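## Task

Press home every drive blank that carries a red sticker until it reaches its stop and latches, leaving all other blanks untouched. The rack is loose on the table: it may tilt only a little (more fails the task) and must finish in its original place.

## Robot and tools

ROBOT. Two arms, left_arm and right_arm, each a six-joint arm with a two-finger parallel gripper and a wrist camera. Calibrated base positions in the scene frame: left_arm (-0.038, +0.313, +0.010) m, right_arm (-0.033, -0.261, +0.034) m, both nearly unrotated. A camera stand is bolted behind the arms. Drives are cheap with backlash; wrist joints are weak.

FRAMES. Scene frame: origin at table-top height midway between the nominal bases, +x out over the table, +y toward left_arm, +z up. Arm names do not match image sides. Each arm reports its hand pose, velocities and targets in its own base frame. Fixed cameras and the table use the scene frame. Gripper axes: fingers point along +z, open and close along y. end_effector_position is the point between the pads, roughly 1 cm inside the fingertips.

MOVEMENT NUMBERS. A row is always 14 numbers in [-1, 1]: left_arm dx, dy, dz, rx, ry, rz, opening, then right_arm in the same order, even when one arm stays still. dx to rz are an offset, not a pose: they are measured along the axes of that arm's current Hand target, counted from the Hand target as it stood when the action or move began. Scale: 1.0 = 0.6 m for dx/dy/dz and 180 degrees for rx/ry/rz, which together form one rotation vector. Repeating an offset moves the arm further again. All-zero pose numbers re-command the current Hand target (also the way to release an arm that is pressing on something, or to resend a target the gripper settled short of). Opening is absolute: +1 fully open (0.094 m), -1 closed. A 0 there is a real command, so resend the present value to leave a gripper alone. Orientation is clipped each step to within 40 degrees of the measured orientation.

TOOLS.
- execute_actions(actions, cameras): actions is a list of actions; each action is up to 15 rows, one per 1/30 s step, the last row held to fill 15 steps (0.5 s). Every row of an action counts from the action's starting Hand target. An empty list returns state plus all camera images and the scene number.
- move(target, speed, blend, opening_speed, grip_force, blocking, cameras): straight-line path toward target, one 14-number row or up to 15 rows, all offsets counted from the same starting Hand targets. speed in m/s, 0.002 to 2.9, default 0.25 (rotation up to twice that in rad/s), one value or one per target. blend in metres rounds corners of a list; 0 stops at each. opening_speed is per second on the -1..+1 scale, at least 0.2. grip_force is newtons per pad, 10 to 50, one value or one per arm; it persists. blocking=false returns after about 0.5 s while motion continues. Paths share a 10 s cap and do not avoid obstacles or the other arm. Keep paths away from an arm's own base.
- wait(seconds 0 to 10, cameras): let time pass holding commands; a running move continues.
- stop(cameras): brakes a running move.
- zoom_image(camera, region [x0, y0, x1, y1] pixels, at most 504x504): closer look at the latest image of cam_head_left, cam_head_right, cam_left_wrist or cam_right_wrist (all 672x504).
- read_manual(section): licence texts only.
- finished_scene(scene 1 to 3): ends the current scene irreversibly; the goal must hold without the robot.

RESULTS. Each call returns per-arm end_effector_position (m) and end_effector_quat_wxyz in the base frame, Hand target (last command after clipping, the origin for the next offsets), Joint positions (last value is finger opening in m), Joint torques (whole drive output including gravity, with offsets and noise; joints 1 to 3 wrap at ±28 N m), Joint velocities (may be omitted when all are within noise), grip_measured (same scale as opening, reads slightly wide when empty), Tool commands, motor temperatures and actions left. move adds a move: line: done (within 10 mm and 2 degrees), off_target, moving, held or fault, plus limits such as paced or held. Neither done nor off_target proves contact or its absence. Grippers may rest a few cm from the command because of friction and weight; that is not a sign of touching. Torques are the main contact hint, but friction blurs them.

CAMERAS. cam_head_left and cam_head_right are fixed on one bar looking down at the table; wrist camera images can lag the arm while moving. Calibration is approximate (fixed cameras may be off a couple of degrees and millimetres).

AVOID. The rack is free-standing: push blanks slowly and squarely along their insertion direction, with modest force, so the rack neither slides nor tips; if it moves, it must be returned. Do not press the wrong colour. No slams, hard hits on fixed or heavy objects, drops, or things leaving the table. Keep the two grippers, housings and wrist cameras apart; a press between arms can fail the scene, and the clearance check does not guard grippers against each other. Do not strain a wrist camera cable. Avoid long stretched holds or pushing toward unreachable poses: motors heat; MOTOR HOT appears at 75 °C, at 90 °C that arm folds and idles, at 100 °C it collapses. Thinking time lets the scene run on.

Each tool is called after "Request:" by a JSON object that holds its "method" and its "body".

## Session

Request:
{"method": "execute_actions", "body": {"actions": [], "cameras": ["cam_head_left", "cam_head_right"]}}

Request:
{"method": "zoom_image", "body": {"camera": "cam_head_left", "region": [180, 100, 400, 230]}}

Request:
{"method": "zoom_image", "body": {"camera": "cam_head_right", "region": [180, 100, 400, 230]}}

Scene clock: 0.00 s.
left_arm: end_effector_position=(+0.2882, -0.1685, +0.2324) grip_measured=+1.000 end_effector_quat_wxyz=(+0.497, +0.013, +0.832, -0.245) | right_arm: end_effector_position=(+0.2984, +0.1112, +0.2237) grip_measured=+1.000 end_effector_quat_wxyz=(+0.547, +0.131, +0.756, +0.333)
Joint positions: left_arm=[-0.591 0.877 0.668 -0.19 -0.11 -0.488 0.094] | right_arm=[0.326 0.715 0.383 0.153 -0.049 0.709 0.094]
Joint velocities: within noise
Joint torques (N m): no reading
Motor temperatures (°C): left_arm=[31 32 33 29 33 30 32] | right_arm=[31 34 36 32 30 31 32]
Heat: left arm: 33 °C; right arm: 36 °C.
Hand target: left_arm +0.2889, -0.1667, +0.2427; +0.507, +0.010, +0.825, -0.248 | right_arm +0.2980, +0.1125, +0.2361; +0.558, +0.126, +0.747, +0.339
Tool commands: left_gripper/opening=+1.0 right_gripper/opening=+1.0
Images, in order (width x height): cam_head_left 672x504, cam_head_right 672x504.

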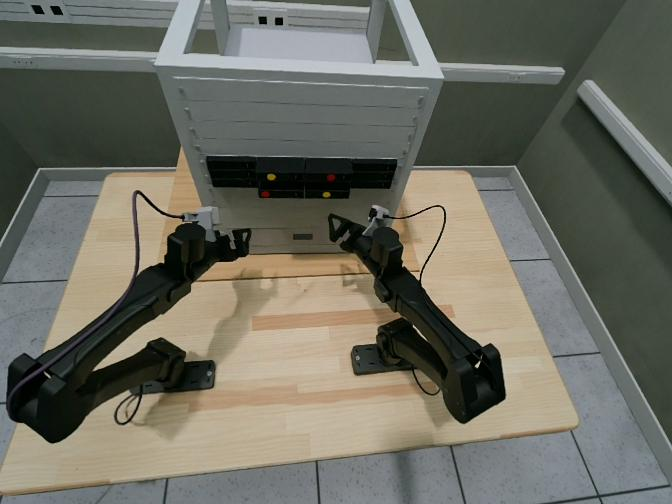

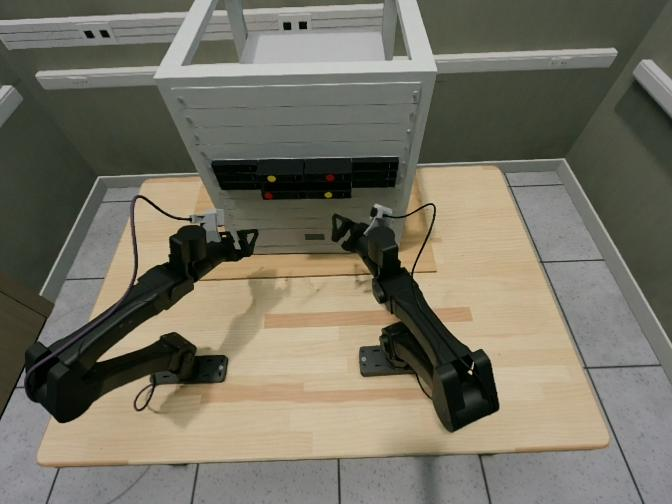

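Scaled by 2.291.

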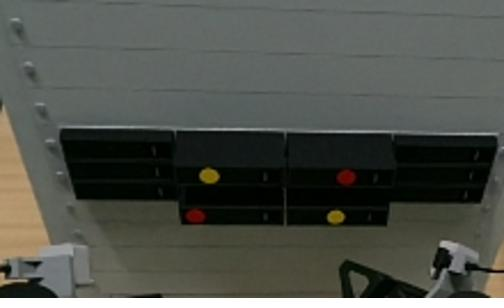

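Scaled by 2.291.

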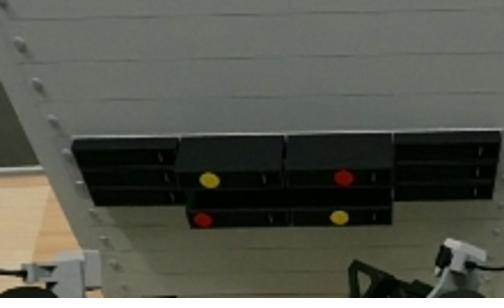

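Request:
{"method": "move", "body": {"target": [-0.0843, -0.2424, -0.0488, -0.1174, -0.1541, 0.1111, -1, -0.1177, 0.2175, -0.1317, 0.1033, -0.0981, -0.2155, -1], "speed": 0.25, "cameras": ["cam_left_wrist", "cam_right_wrist"]}}

Scene clock: 21.60 s.
left_arm: end_effector_position=(+0.2482, -0.2711, +0.3550) grip_measured=-0.992 end_effector_quat_wxyz=(+0.713, +0.012, +0.701, -0.001) | right_arm: end_effector_position=(+0.2262, +0.1442, +0.3779) grip_measured=-0.978 end_effector_quat_wxyz=(+0.711, -0.007, +0.703, -0.017)
Joint positions: left_arm=[-1.326 1.323 0.974 0.415 -1.307 0.079 0] | right_arm=[1.261 0.815 0.825 0.029 1.275 -0.071 0.001]
Joint torques (N m): left_arm=[0.13 -4.3 6.71 1.89 -0.07 0.08] | right_arm=[0.46 0.08 6.99 1.28 0.05 -0.1]
Heat: left arm: 35 °C; right arm: 38 °C.
Hand target: left_arm +0.2501, -0.2702, +0.3539; +0.716, +0.000, +0.698, +0.001 | right_arm +0.2251, +0.1401, +0.3851; +0.716, +0.008, +0.698, -0.009
Off the commanded pose: left_arm 0.002 m, 1 deg | right_arm 0.008 m, 2 deg.
move: done
camera_calibration:
cam_left_wrist: T_world_to_cam=[[-0.0225587, -0.99971, -0.00841613, -0.262035], [-0.40602, 0.016854, -0.913709, 0.468267], [0.913586, -0.0171949, -0.406282, 0.000830085], [0, 0, 0, 1]] pos_world=[0.183456, -0.269837, 0.425991]
cam_right_wrist: T_world_to_cam=[[-0.0203939, -0.998154, 0.0572071, 0.125466], [-0.408312, -0.0439146, -0.911786, 0.480865], [0.912615, -0.0419532, -0.406663, 0.0472955], [0, 0, 0, 1]] pos_world=[0.155739, 0.148336, 0.450501]
Images, in order (width x height): cam_left_wrist 672x504, cam_right_wrist 672x504.

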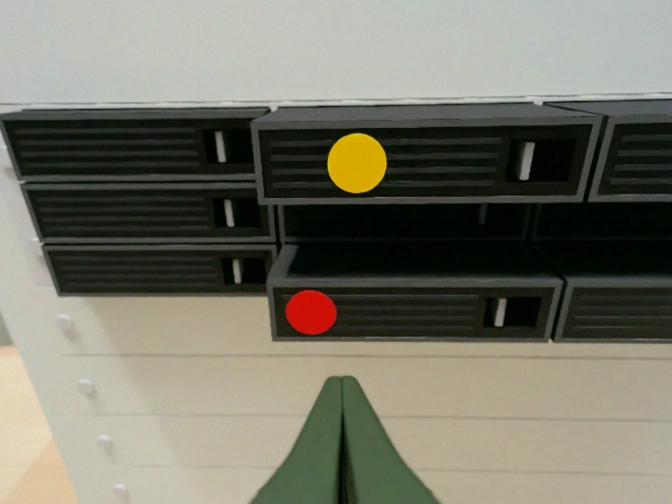

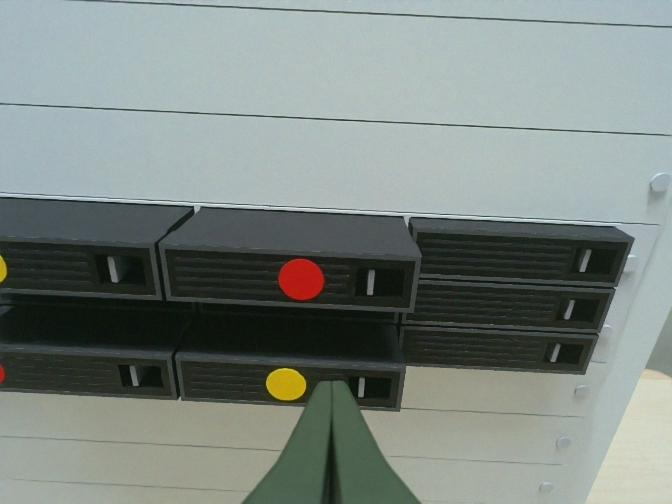

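Request:
{"method": "move", "body": {"target": [0.0187, -0.0510, 0.0860, 0, 0, 0, -1, 0.02, -0.0583, 0.0009, 0, 0, 0, -1], "speed": 0.2, "cameras": ["cam_left_wrist"]}}

Scene clock: 30.27 s.
left_arm: end_effector_position=(+0.2982, -0.2962, +0.3309) grip_measured=-0.992 end_effector_quat_wxyz=(+0.707, +0.022, +0.706, +0.029) | right_arm: end_effector_position=(+0.2243, +0.1023, +0.3799) grip_measured=-0.978 end_effector_quat_wxyz=(+0.721, +0.024, +0.693, -0.002)
Joint positions: left_arm=[-1.197 1.507 1.059 0.455 -1.207 0.079 0] | right_arm=[1.177 0.654 0.762 0.002 1.212 -0.071 0.001]
Joint torques (N m): left_arm=[0.18 -6.56 9.78 1.96 0.2 -0.17] | right_arm=[-0.44 1.17 5.68 0.63 -0.22 0.03]
Heat: left arm: 35 °C; right arm: 38 °C.
Hand target: left_arm +0.3020, -0.3008, +0.3439; +0.716, +0.000, +0.698, +0.001 | right_arm +0.2251, +0.1051, +0.3732; +0.716, +0.008, +0.698, -0.009
Off the commanded pose: left_arm 0.014 m, 4 deg | right_arm 0.007 m, 2 deg.
move: off_target (left_arm)
camera_calibration:
cam_left_wrist: T_world_to_cam=[[0.00544446, -0.99782, -0.0657636, -0.274995], [-0.420303, 0.0573902, -0.905567, 0.480556], [0.907368, 0.032571, -0.419074, -0.0342628], [0, 0, 0, 1]] pos_world=[0.234565, -0.300859, 0.402733]
Images, in order (width x height): cam_left_wrist 672x504.

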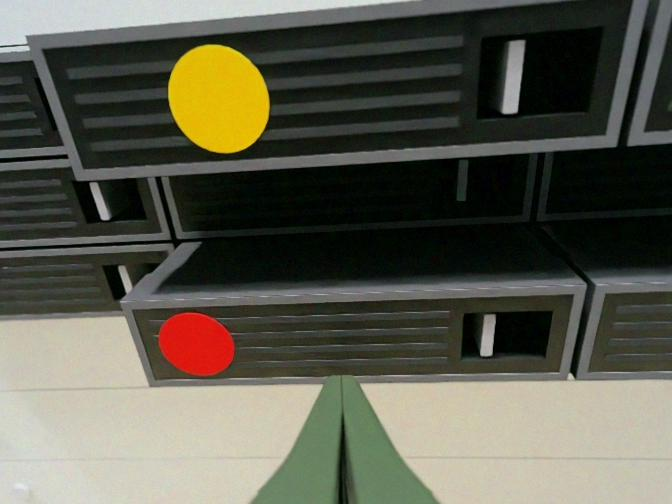

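Request:
{"method": "move", "body": {"target": [-0.0157, -0.0083, 0.037, 0, 0, -0.02, -1, 0, 0, 0, 0, 0, 0, -1], "speed": 0.12, "cameras": ["cam_left_wrist"]}}

Scene clock: 34.13 s.
left_arm: end_effector_position=(+0.3194, -0.3013, +0.3464) grip_measured=-0.992 end_effector_quat_wxyz=(+0.714, -0.013, +0.700, -0.006) | right_arm: end_effector_position=(+0.2243, +0.1024, +0.3798) grip_measured=-0.978 end_effector_quat_wxyz=(+0.721, +0.024, +0.693, -0.002)
Joint positions: left_arm=[-1.144 1.55 1.14 0.455 -1.153 0.015 0] | right_arm=[1.177 0.654 0.762 0.002 1.212 -0.071 0.001]
Joint torques (N m): left_arm=[0.29 -6.8 9.84 1.56 0.25 -0.17] | right_arm=[-0.49 1.13 5.79 0.62 -0.23 0.02]
Heat: left arm: 35 °C; right arm: 38 °C.
Hand target: left_arm +0.3239, -0.3057, +0.3539; +0.716, -0.021, +0.698, -0.022 | right_arm +0.2251, +0.1051, +0.3731; +0.716, +0.008, +0.698, -0.009
Off the commanded pose: left_arm 0.010 m, 2 deg | right_arm 0.007 m, 2 deg.
move: done
camera_calibration:
cam_left_wrist: T_world_to_cam=[[0.00495172, -0.999452, 0.0327421, -0.313653], [-0.404943, -0.0319419, -0.913784, 0.474875], [0.914329, -0.00873388, -0.404879, -0.0664097], [0, 0, 0, 1]] pos_world=[0.254571, -0.298893, 0.417315]
Images, in order (width x height): cam_left_wrist 672x504.

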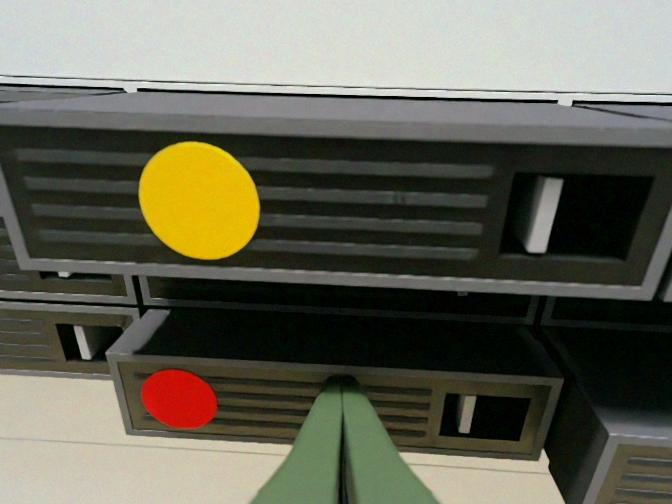

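Request:
{"method": "move", "body": {"target": [0.0058, 0.0003, 0.0332, 0, 0, 0, -1, 0, 0, 0, 0, 0, 0, -1], "speed": 0.08, "cameras": ["cam_left_wrist"]}}

Scene clock: 37.53 s.
left_arm: end_effector_position=(+0.3379, -0.3002, +0.3443) grip_measured=-0.992 end_effector_quat_wxyz=(+0.713, -0.015, +0.701, -0.004) | right_arm: end_effector_position=(+0.2243, +0.1024, +0.3798) grip_measured=-0.978 end_effector_quat_wxyz=(+0.721, +0.024, +0.693, -0.002)
Joint positions: left_arm=[-1.095 1.582 1.166 0.455 -1.111 0.008 0] | right_arm=[1.177 0.654 0.762 0.002 1.212 -0.071 0.001]
Joint torques (N m): left_arm=[0.77 -6.97 9.8 1.6 0.32 -0.2] | right_arm=[-0.47 1.16 5.78 0.66 -0.25 0.05]
Heat: left arm: 35 °C; right arm: 38 °C.
Hand target: left_arm +0.3439, -0.3058, +0.3510; +0.716, -0.021, +0.698, -0.022 | right_arm +0.2251, +0.1051, +0.3732; +0.716, +0.008, +0.698, -0.009
Off the commanded pose: left_arm 0.011 m, 2 deg | right_arm 0.007 m, 2 deg.
move: off_target (left_arm)
camera_calibration:
cam_left_wrist: T_world_to_cam=[[0.0119686, -0.999361, 0.0336792, -0.31514], [-0.405603, -0.0356383, -0.913354, 0.479373], [0.913971, -0.00272879, -0.40577, -0.0819137], [0, 0, 0, 1]] pos_world=[0.273074, -0.298078, 0.415213]
Images, in order (width x height): cam_left_wrist 672x504.

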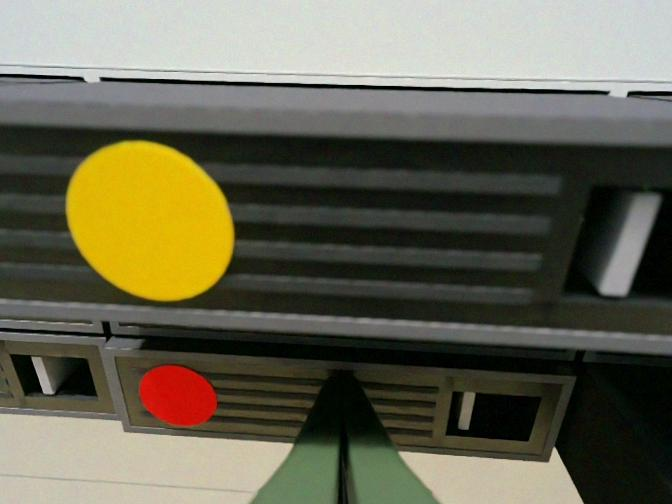

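Request:
{"method": "move", "body": {"target": [0.0008, 0.0003, 0.0280, 0, 0, 0, -1, 0, 0, 0, 0, 0, 0, -1], "speed": 0.06, "cameras": ["cam_left_wrist"]}}

Scene clock: 39.90 s.
left_arm: end_effector_position=(+0.3426, -0.3016, +0.3444) grip_measured=-0.992 end_effector_quat_wxyz=(+0.713, -0.016, +0.701, -0.005) | right_arm: end_effector_position=(+0.2243, +0.1024, +0.3798) grip_measured=-0.978 end_effector_quat_wxyz=(+0.721, +0.024, +0.693, -0.002)
Joint positions: left_arm=[-1.084 1.594 1.178 0.455 -1.099 0.004 0] | right_arm=[1.177 0.654 0.762 0.002 1.212 -0.071 0.001]
Joint torques (N m): left_arm=[3 -5.65 10.97 1.56 0.61 -0.22] | right_arm=[-0.4 1.18 5.78 0.65 -0.22 0.01]
Heat: left arm: 35 °C; right arm: 38 °C.
Hand target: left_arm +0.3607, -0.3056, +0.3509; +0.716, -0.021, +0.698, -0.022 | right_arm +0.2251, +0.1051, +0.3732; +0.716, +0.008, +0.698, -0.009
Off the commanded pose: left_arm 0.020 m, 2 deg | right_arm 0.007 m, 2 deg.
move: off_target (left_arm)
camera_calibration:
cam_left_wrist: T_world_to_cam=[[0.0104234, -0.999265, 0.0368823, -0.317172], [-0.405245, -0.0379409, -0.91342, 0.480481], [0.914149, -0.00542538, -0.405343, -0.0872443], [0, 0, 0, 1]] pos_world=[0.277773, -0.299182, 0.415216]
Images, in order (width x height): cam_left_wrist 672x504.

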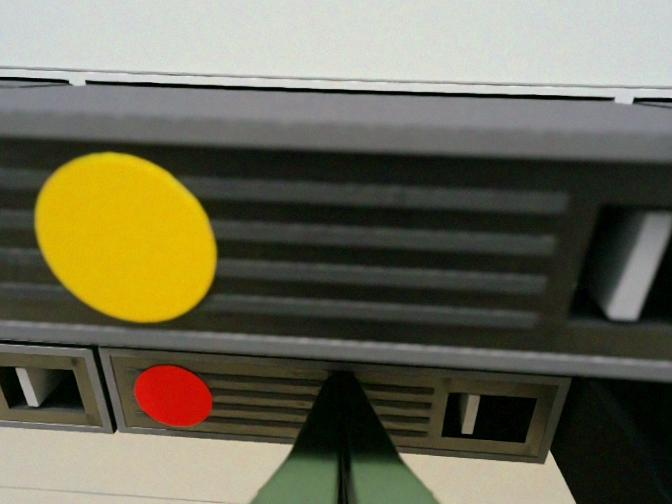

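Request:
{"method": "move", "body": {"target": [0.0003, 0.0002, 0.0140, 0, 0, 0, -1, 0, 0, 0, 0, 0, 0, -1], "speed": 0.06}}

Scene clock: 41.70 s.
left_arm: end_effector_position=(+0.3432, -0.3017, +0.3443) grip_measured=-0.992 end_effector_quat_wxyz=(+0.713, -0.018, +0.701, -0.004) | right_arm: end_effector_position=(+0.2243, +0.1024, +0.3798) grip_measured=-0.978 end_effector_quat_wxyz=(+0.721, +0.024, +0.693, -0.002)
Joint positions: left_arm=[-1.084 1.599 1.183 0.455 -1.104 0.003 0] | right_arm=[1.177 0.654 0.762 0.002 1.212 -0.071 0.001]
Joint torques (N m): left_arm=[4.34 -5.05 11.47 1.57 0.9 -0.22] | right_arm=[-0.46 1.1 5.76 0.63 -0.24 0.05]
Heat: left arm: 36 °C; right arm: 38 °C.
Hand target: left_arm +0.3691, -0.3055, +0.3509; +0.716, -0.021, +0.698, -0.022 | right_arm +0.2251, +0.1051, +0.3732; +0.716, +0.008, +0.698, -0.009
Off the commanded pose: left_arm 0.027 m, 2 deg | right_arm 0.007 m, 2 deg.
move: off_target (left_arm)

Request:
{"method": "move", "body": {"target": [[-0.0041, -0.0004, -0.1666, 0, 0, 0, -1, 0.002, 0.01, 0.0, 0, 0, 0, -1], [-0.0155, 0.1658, -0.2167, 0, 0, 0, -1, 0.02, 0.1035, 0.072, 0, 0, 0, -1]], "speed": 0.2, "blend": [0.02, 0], "cameras": ["cam_left_wrist", "cam_right_wrist"]}}

Scene clock: 48.53 s.
left_arm: end_effector_position=(+0.2408, -0.2092, +0.3528) grip_measured=-0.992 end_effector_quat_wxyz=(+0.719, -0.030, +0.693, -0.034) | right_arm: end_effector_position=(+0.2683, +0.1677, +0.3416) grip_measured=-0.978 end_effector_quat_wxyz=(+0.703, -0.018, +0.710, -0.035)
Joint positions: left_arm=[-1.292 1.079 0.783 0.426 -1.286 0.035 0] | right_arm=[1.093 0.97 0.762 0.19 1.117 -0.059 0.001]
Joint torques (N m): left_arm=[-0.25 -4.14 6.89 1.06 0.03 0.06] | right_arm=[-0.46 -1.22 9.91 1.43 -0.12 0.08]
Heat: left arm: 36 °C; right arm: 38 °C.
Hand target: left_arm +0.2390, -0.2057, +0.3508; +0.716, -0.022, +0.698, -0.022 | right_arm +0.2701, +0.1661, +0.3622; +0.716, +0.008, +0.698, -0.009
Off the commanded pose: left_arm 0.004 m, 2 deg | right_arm 0.021 m, 5 deg.
move: off_target (right_arm)
camera_calibration:
cam_left_wrist: T_world_to_cam=[[-0.0121009, -0.995361, 0.0954449, -0.238488], [-0.389156, -0.0832385, -0.917403, 0.438574], [0.921092, -0.0482444, -0.386343, -0.00757684], [0, 0, 0, 1]] pos_world=[0.174767, -0.201241, 0.422185]
cam_right_wrist: T_world_to_cam=[[-0.0290732, -0.994663, 0.0989934, 0.139317], [-0.427338, -0.0771603, -0.900793, 0.473011], [0.903624, -0.0684926, -0.422814, 0.00745419], [0, 0, 0, 1]] pos_world=[0.19945, 0.175581, 0.415446]
Images, in order (width x height): cam_left_wrist 672x504, cam_right_wrist 672x504.

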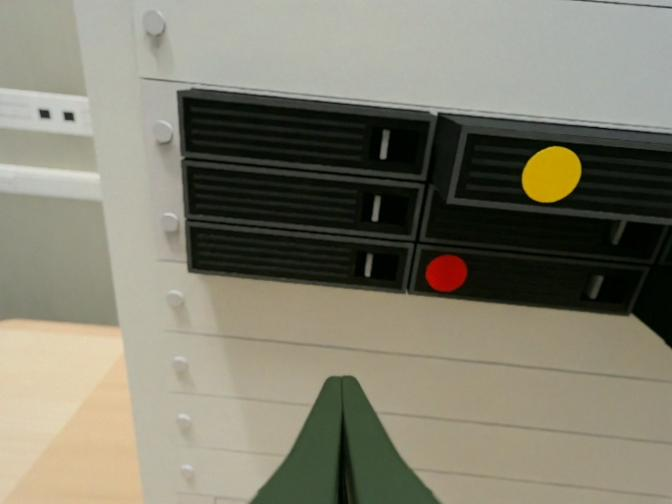

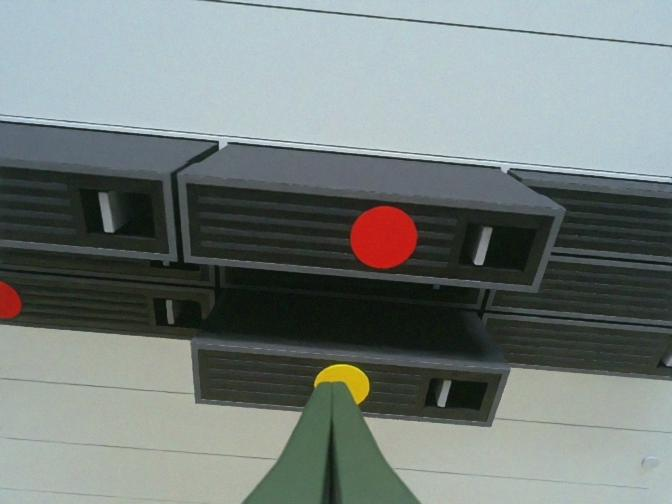

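Request:
{"method": "move", "body": {"target": [0, 0, 0, 0, 0, 0, -1, -0.0255, -0.0106, 0.046, 0, 0, 0.018, -1], "speed": 0.12, "cameras": ["cam_right_wrist"]}}

Scene clock: 54.87 s.
left_arm: end_effector_position=(+0.2408, -0.2092, +0.3525) grip_measured=-0.992 end_effector_quat_wxyz=(+0.719, -0.029, +0.694, -0.033) | right_arm: end_effector_position=(+0.2971, +0.1586, +0.3628) grip_measured=-0.978 end_effector_quat_wxyz=(+0.711, +0.017, +0.703, -0.007)
Joint positions: left_arm=[-1.292 1.079 0.783 0.424 -1.286 0.035 0] | right_arm=[0.949 1.011 0.84 0.19 0.982 0 0.001]
Joint torques (N m): left_arm=[-0.39 -4.31 6.91 1.02 -0.02 0.04] | right_arm=[-0.46 -1.4 10.54 0.96 -0.16 0.13]
Heat: left arm: 35 °C; right arm: 40 °C.
Hand target: left_arm +0.2390, -0.2057, +0.3508; +0.716, -0.021, +0.698, -0.022 | right_arm +0.2971, +0.1591, +0.3782; +0.716, +0.028, +0.697, +0.011
Off the commanded pose: left_arm 0.004 m, 2 deg | right_arm 0.015 m, 3 deg.
move: off_target (right_arm)
camera_calibration:
cam_right_wrist: T_world_to_cam=[[-0.0400457, -0.999168, 0.00778717, 0.165962], [-0.408533, 0.00926039, -0.912696, 0.488762], [0.911864, -0.0397309, -0.408564, -0.0224093], [0, 0, 0, 1]] pos_world=[0.226756, 0.160407, 0.435644]
Images, in order (width x height): cam_right_wrist 672x504.

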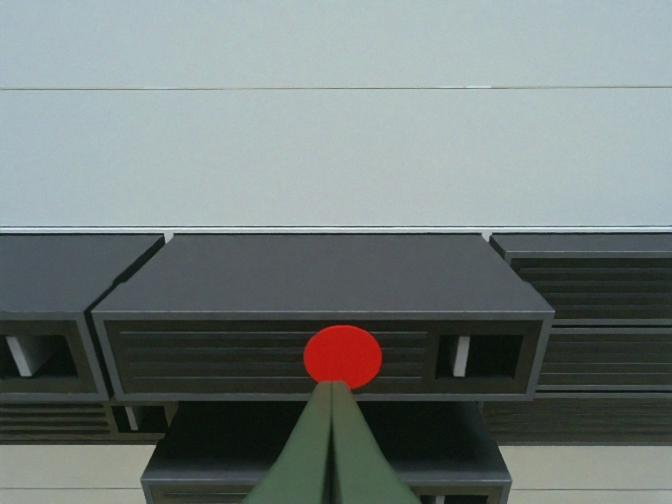

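Request:
{"method": "move", "body": {"target": [0,0,0,0,0,0,-1,-0.0145,0.0008,0.032,0,0,0,-1], "speed": 0.08, "cameras": ["cam_right_wrist"]}}

Scene clock: 63.70 s.
left_arm: end_effector_position=(+0.2408, -0.2092, +0.3525) grip_measured=-0.992 end_effector_quat_wxyz=(+0.719, -0.029, +0.694, -0.033) | right_arm: end_effector_position=(+0.3164, +0.1575, +0.3738) grip_measured=-0.978 end_effector_quat_wxyz=(+0.713, +0.022, +0.701, -0.003)
Joint positions: left_arm=[-1.292 1.079 0.783 0.424 -1.286 0.035 0] | right_arm=[0.873 1.062 0.9 0.19 0.91 0.005 0.001]
Joint torques (N m): left_arm=[-0.42 -4.25 6.98 0.99 -0.02 0.07] | right_arm=[-0.44 -1.84 10.56 0.85 -0.18 0.15]
Motor temperatures (°C): left_arm=[31 32 35 33 33 30 33] | right_arm=[30 34 41 36 30 31 35]
Heat: left arm: 35 °C; right arm: 41 °C.
Hand target: left_arm +0.2390, -0.2057, +0.3508; +0.716, -0.021, +0.698, -0.022 | right_arm +0.3161, +0.1587, +0.3874; +0.716, +0.028, +0.697, +0.011
Off the commanded pose: left_arm 0.004 m, 2 deg | right_arm 0.014 m, 2 deg.
move: off_target (right_arm)
camera_calibration:
cam_right_wrist: T_world_to_cam=[[-0.0426972, -0.99908, -0.00410899, 0.170888], [-0.401943, 0.0209426, -0.915425, 0.503771], [0.914669, -0.0374345, -0.402467, -0.0391111], [0, 0, 0, 1]] pos_world=[0.245558, 0.158716, 0.446126]
Images, in order (width x height): cam_right_wrist 672x504.

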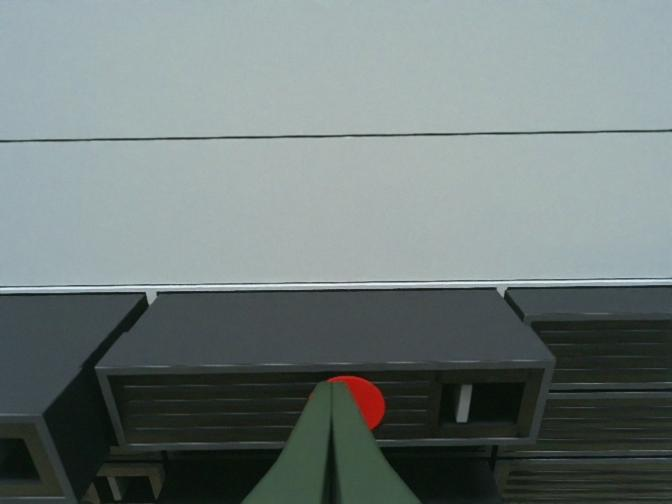

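Request:
{"method": "move", "body": {"target": [0,0,0,0,0,0,-1,-0.0065,0,0.046,0,0,0,-1], "speed": 0.08, "cameras": ["cam_right_wrist"]}}

Scene clock: 67.23 s.
left_arm: end_effector_position=(+0.2408, -0.2092, +0.3525) grip_measured=-0.992 end_effector_quat_wxyz=(+0.719, -0.029, +0.694, -0.033) | right_arm: end_effector_position=(+0.3373, +0.1575, +0.3754) grip_measured=-0.978 end_effector_quat_wxyz=(+0.710, +0.020, +0.704, -0.007)
Joint positions: left_arm=[-1.292 1.079 0.783 0.424 -1.286 0.035 0] | right_arm=[0.804 1.122 0.949 0.184 0.843 0.011 0.001]
Joint torques (N m): left_arm=[-0.4 -4.05 6.99 1 -0.01 0.03] | right_arm=[-1.55 -1.4 11.36 1.05 -0.45 0.13]
Heat: left arm: 35 °C; right arm: 42 °C.
Hand target: left_arm +0.2390, -0.2057, +0.3508; +0.716, -0.021, +0.698, -0.022 | right_arm +0.3436, +0.1578, +0.3920; +0.716, +0.028, +0.697, +0.011
Off the commanded pose: left_arm 0.004 m, 2 deg | right_arm 0.018 m, 3 deg.
move: off_target (right_arm)
camera_calibration:
cam_right_wrist: T_world_to_cam=[[-0.0453113, -0.998963, 0.00433995, 0.169521], [-0.411121, 0.014688, -0.911462, 0.516246], [0.910454, -0.0430838, -0.41136, -0.0518869], [0, 0, 0, 1]] pos_world=[0.267161, 0.159528, 0.448459]
Images, in order (width x height): cam_right_wrist 672x504.

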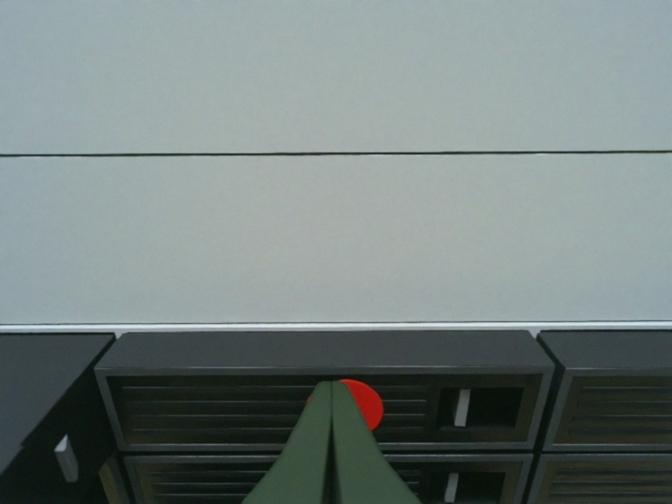

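Request:
{"method": "move", "body": {"target": [0,0,0,0,0,0,-1,0,0,0.03,0,0,0,-1], "speed": 0.08, "cameras": ["cam_right_wrist"]}}

Scene clock: 69.00 s.
left_arm: end_effector_position=(+0.2408, -0.2092, +0.3525) grip_measured=-0.992 end_effector_quat_wxyz=(+0.719, -0.029, +0.694, -0.033) | right_arm: end_effector_position=(+0.3379, +0.1574, +0.3758) grip_measured=-0.978 end_effector_quat_wxyz=(+0.707, +0.015, +0.707, -0.006)
Joint positions: left_arm=[-1.292 1.079 0.783 0.424 -1.286 0.035 0] | right_arm=[0.797 1.119 0.958 0.159 0.826 0.014 0.001]
Joint torques (N m): left_arm=[-0.43 -4.15 6.95 1.05 -0.01 0.11] | right_arm=[-4.83 1.84 12.51 1.5 -0.73 0.13]
Heat: left arm: 34 °C; right arm: 42 °C.
Hand target: left_arm +0.2390, -0.2057, +0.3508; +0.716, -0.021, +0.698, -0.022 | right_arm +0.3615, +0.1573, +0.3925; +0.716, +0.028, +0.697, +0.011
Off the commanded pose: left_arm 0.004 m, 2 deg | right_arm 0.029 m, 3 deg.
move: off_target (right_arm)
camera_calibration:
cam_right_wrist: T_world_to_cam=[[-0.0353493, -0.999318, 0.0106645, 0.163775], [-0.419, 0.00513183, -0.907972, 0.519654], [0.907298, -0.0365646, -0.418896, -0.04941], [0, 0, 0, 1]] pos_world=[0.268354, 0.15919, 0.449387]
Images, in order (width x height): cam_right_wrist 672x504.

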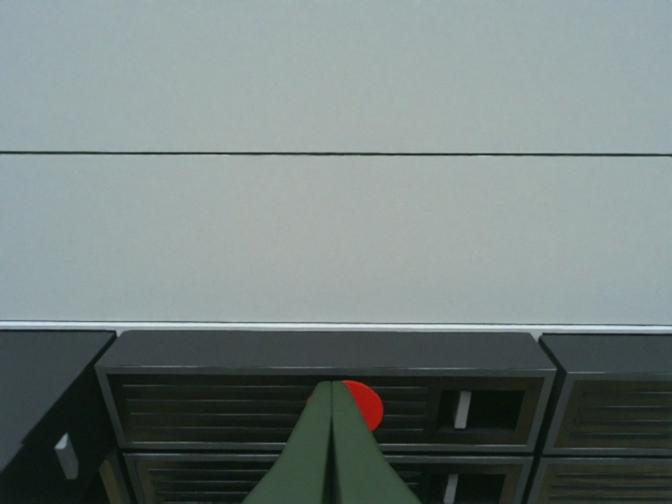

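Request:
{"method": "move", "body": {"target": [0,0,0,0,0,0,-1,0,0,-0.18,0,0,0,-1], "speed": 0.2, "cameras": ["all"]}}

Scene clock: 72.33 s.
left_arm: end_effector_position=(+0.2408, -0.2092, +0.3525) grip_measured=-0.992 end_effector_quat_wxyz=(+0.719, -0.029, +0.694, -0.033) | right_arm: end_effector_position=(+0.2551, +0.1631, +0.3946) grip_measured=-0.978 end_effector_quat_wxyz=(+0.720, +0.037, +0.692, +0.026)
Joint positions: left_arm=[-1.292 1.079 0.783 0.424 -1.286 0.035 0] | right_arm=[1.142 0.942 0.897 0.141 1.157 0.001 0.001]
Joint torques (N m): left_arm=[-0.35 -4.25 6.97 1.06 -0.01 0.04] | right_arm=[0.51 -1.5 6.15 0.66 0.01 -0.09]
Heat: left arm: 34 °C; right arm: 42 °C.
Hand target: left_arm +0.2390, -0.2057, +0.3508; +0.716, -0.021, +0.698, -0.022 | right_arm +0.2536, +0.1599, +0.3897; +0.716, +0.028, +0.697, +0.011
Off the commanded pose: left_arm 0.004 m, 2 deg | right_arm 0.006 m, 2 deg.
move: done
camera_calibration:
cam_left_wrist: T_world_to_cam=[[-0.0119934, -0.99557, 0.093254, -0.237793], [-0.389775, -0.081229, -0.917321, 0.438797], [0.920832, -0.0473499, -0.387075, -0.00726113], [0, 0, 0, 1]] pos_world=[0.174867, -0.201441, 0.421882]
cam_right_wrist: T_world_to_cam=[[-0.0208027, -0.997611, -0.065872, 0.19259], [-0.381669, 0.0688206, -0.921733, 0.487576], [0.924065, 0.00596682, -0.382189, 0.00807569], [0, 0, 0, 1]] pos_world=[0.182637, 0.158526, 0.465188]

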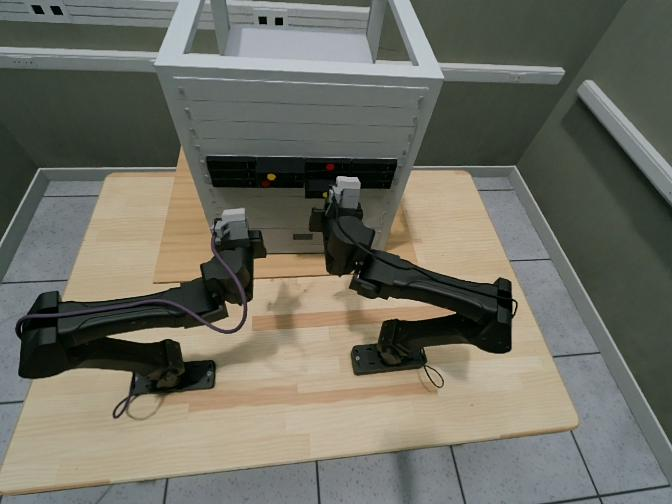

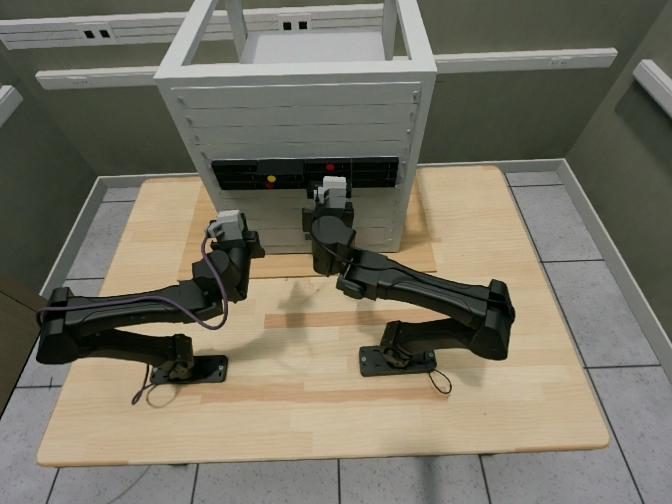

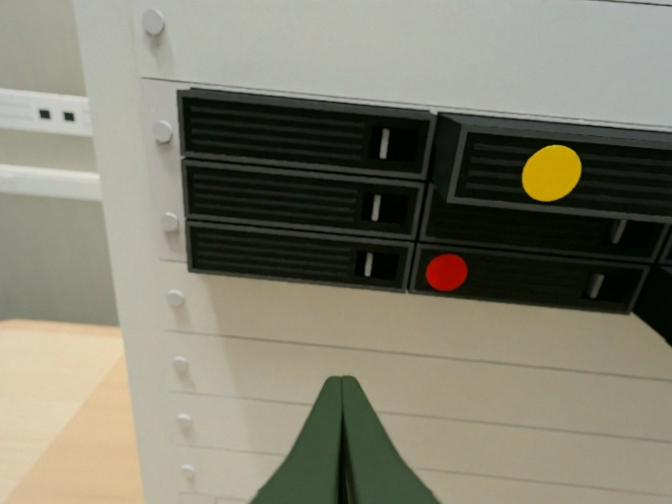

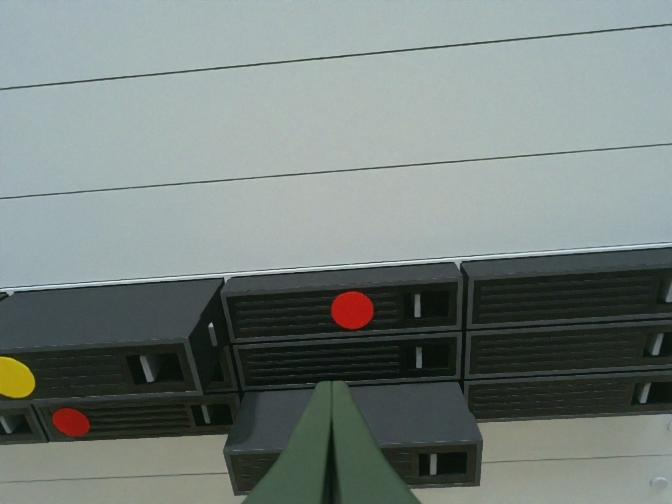

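Request:
{"method": "finished_scene", "body": {"scene": 2}}

The scene is finished: the task was done.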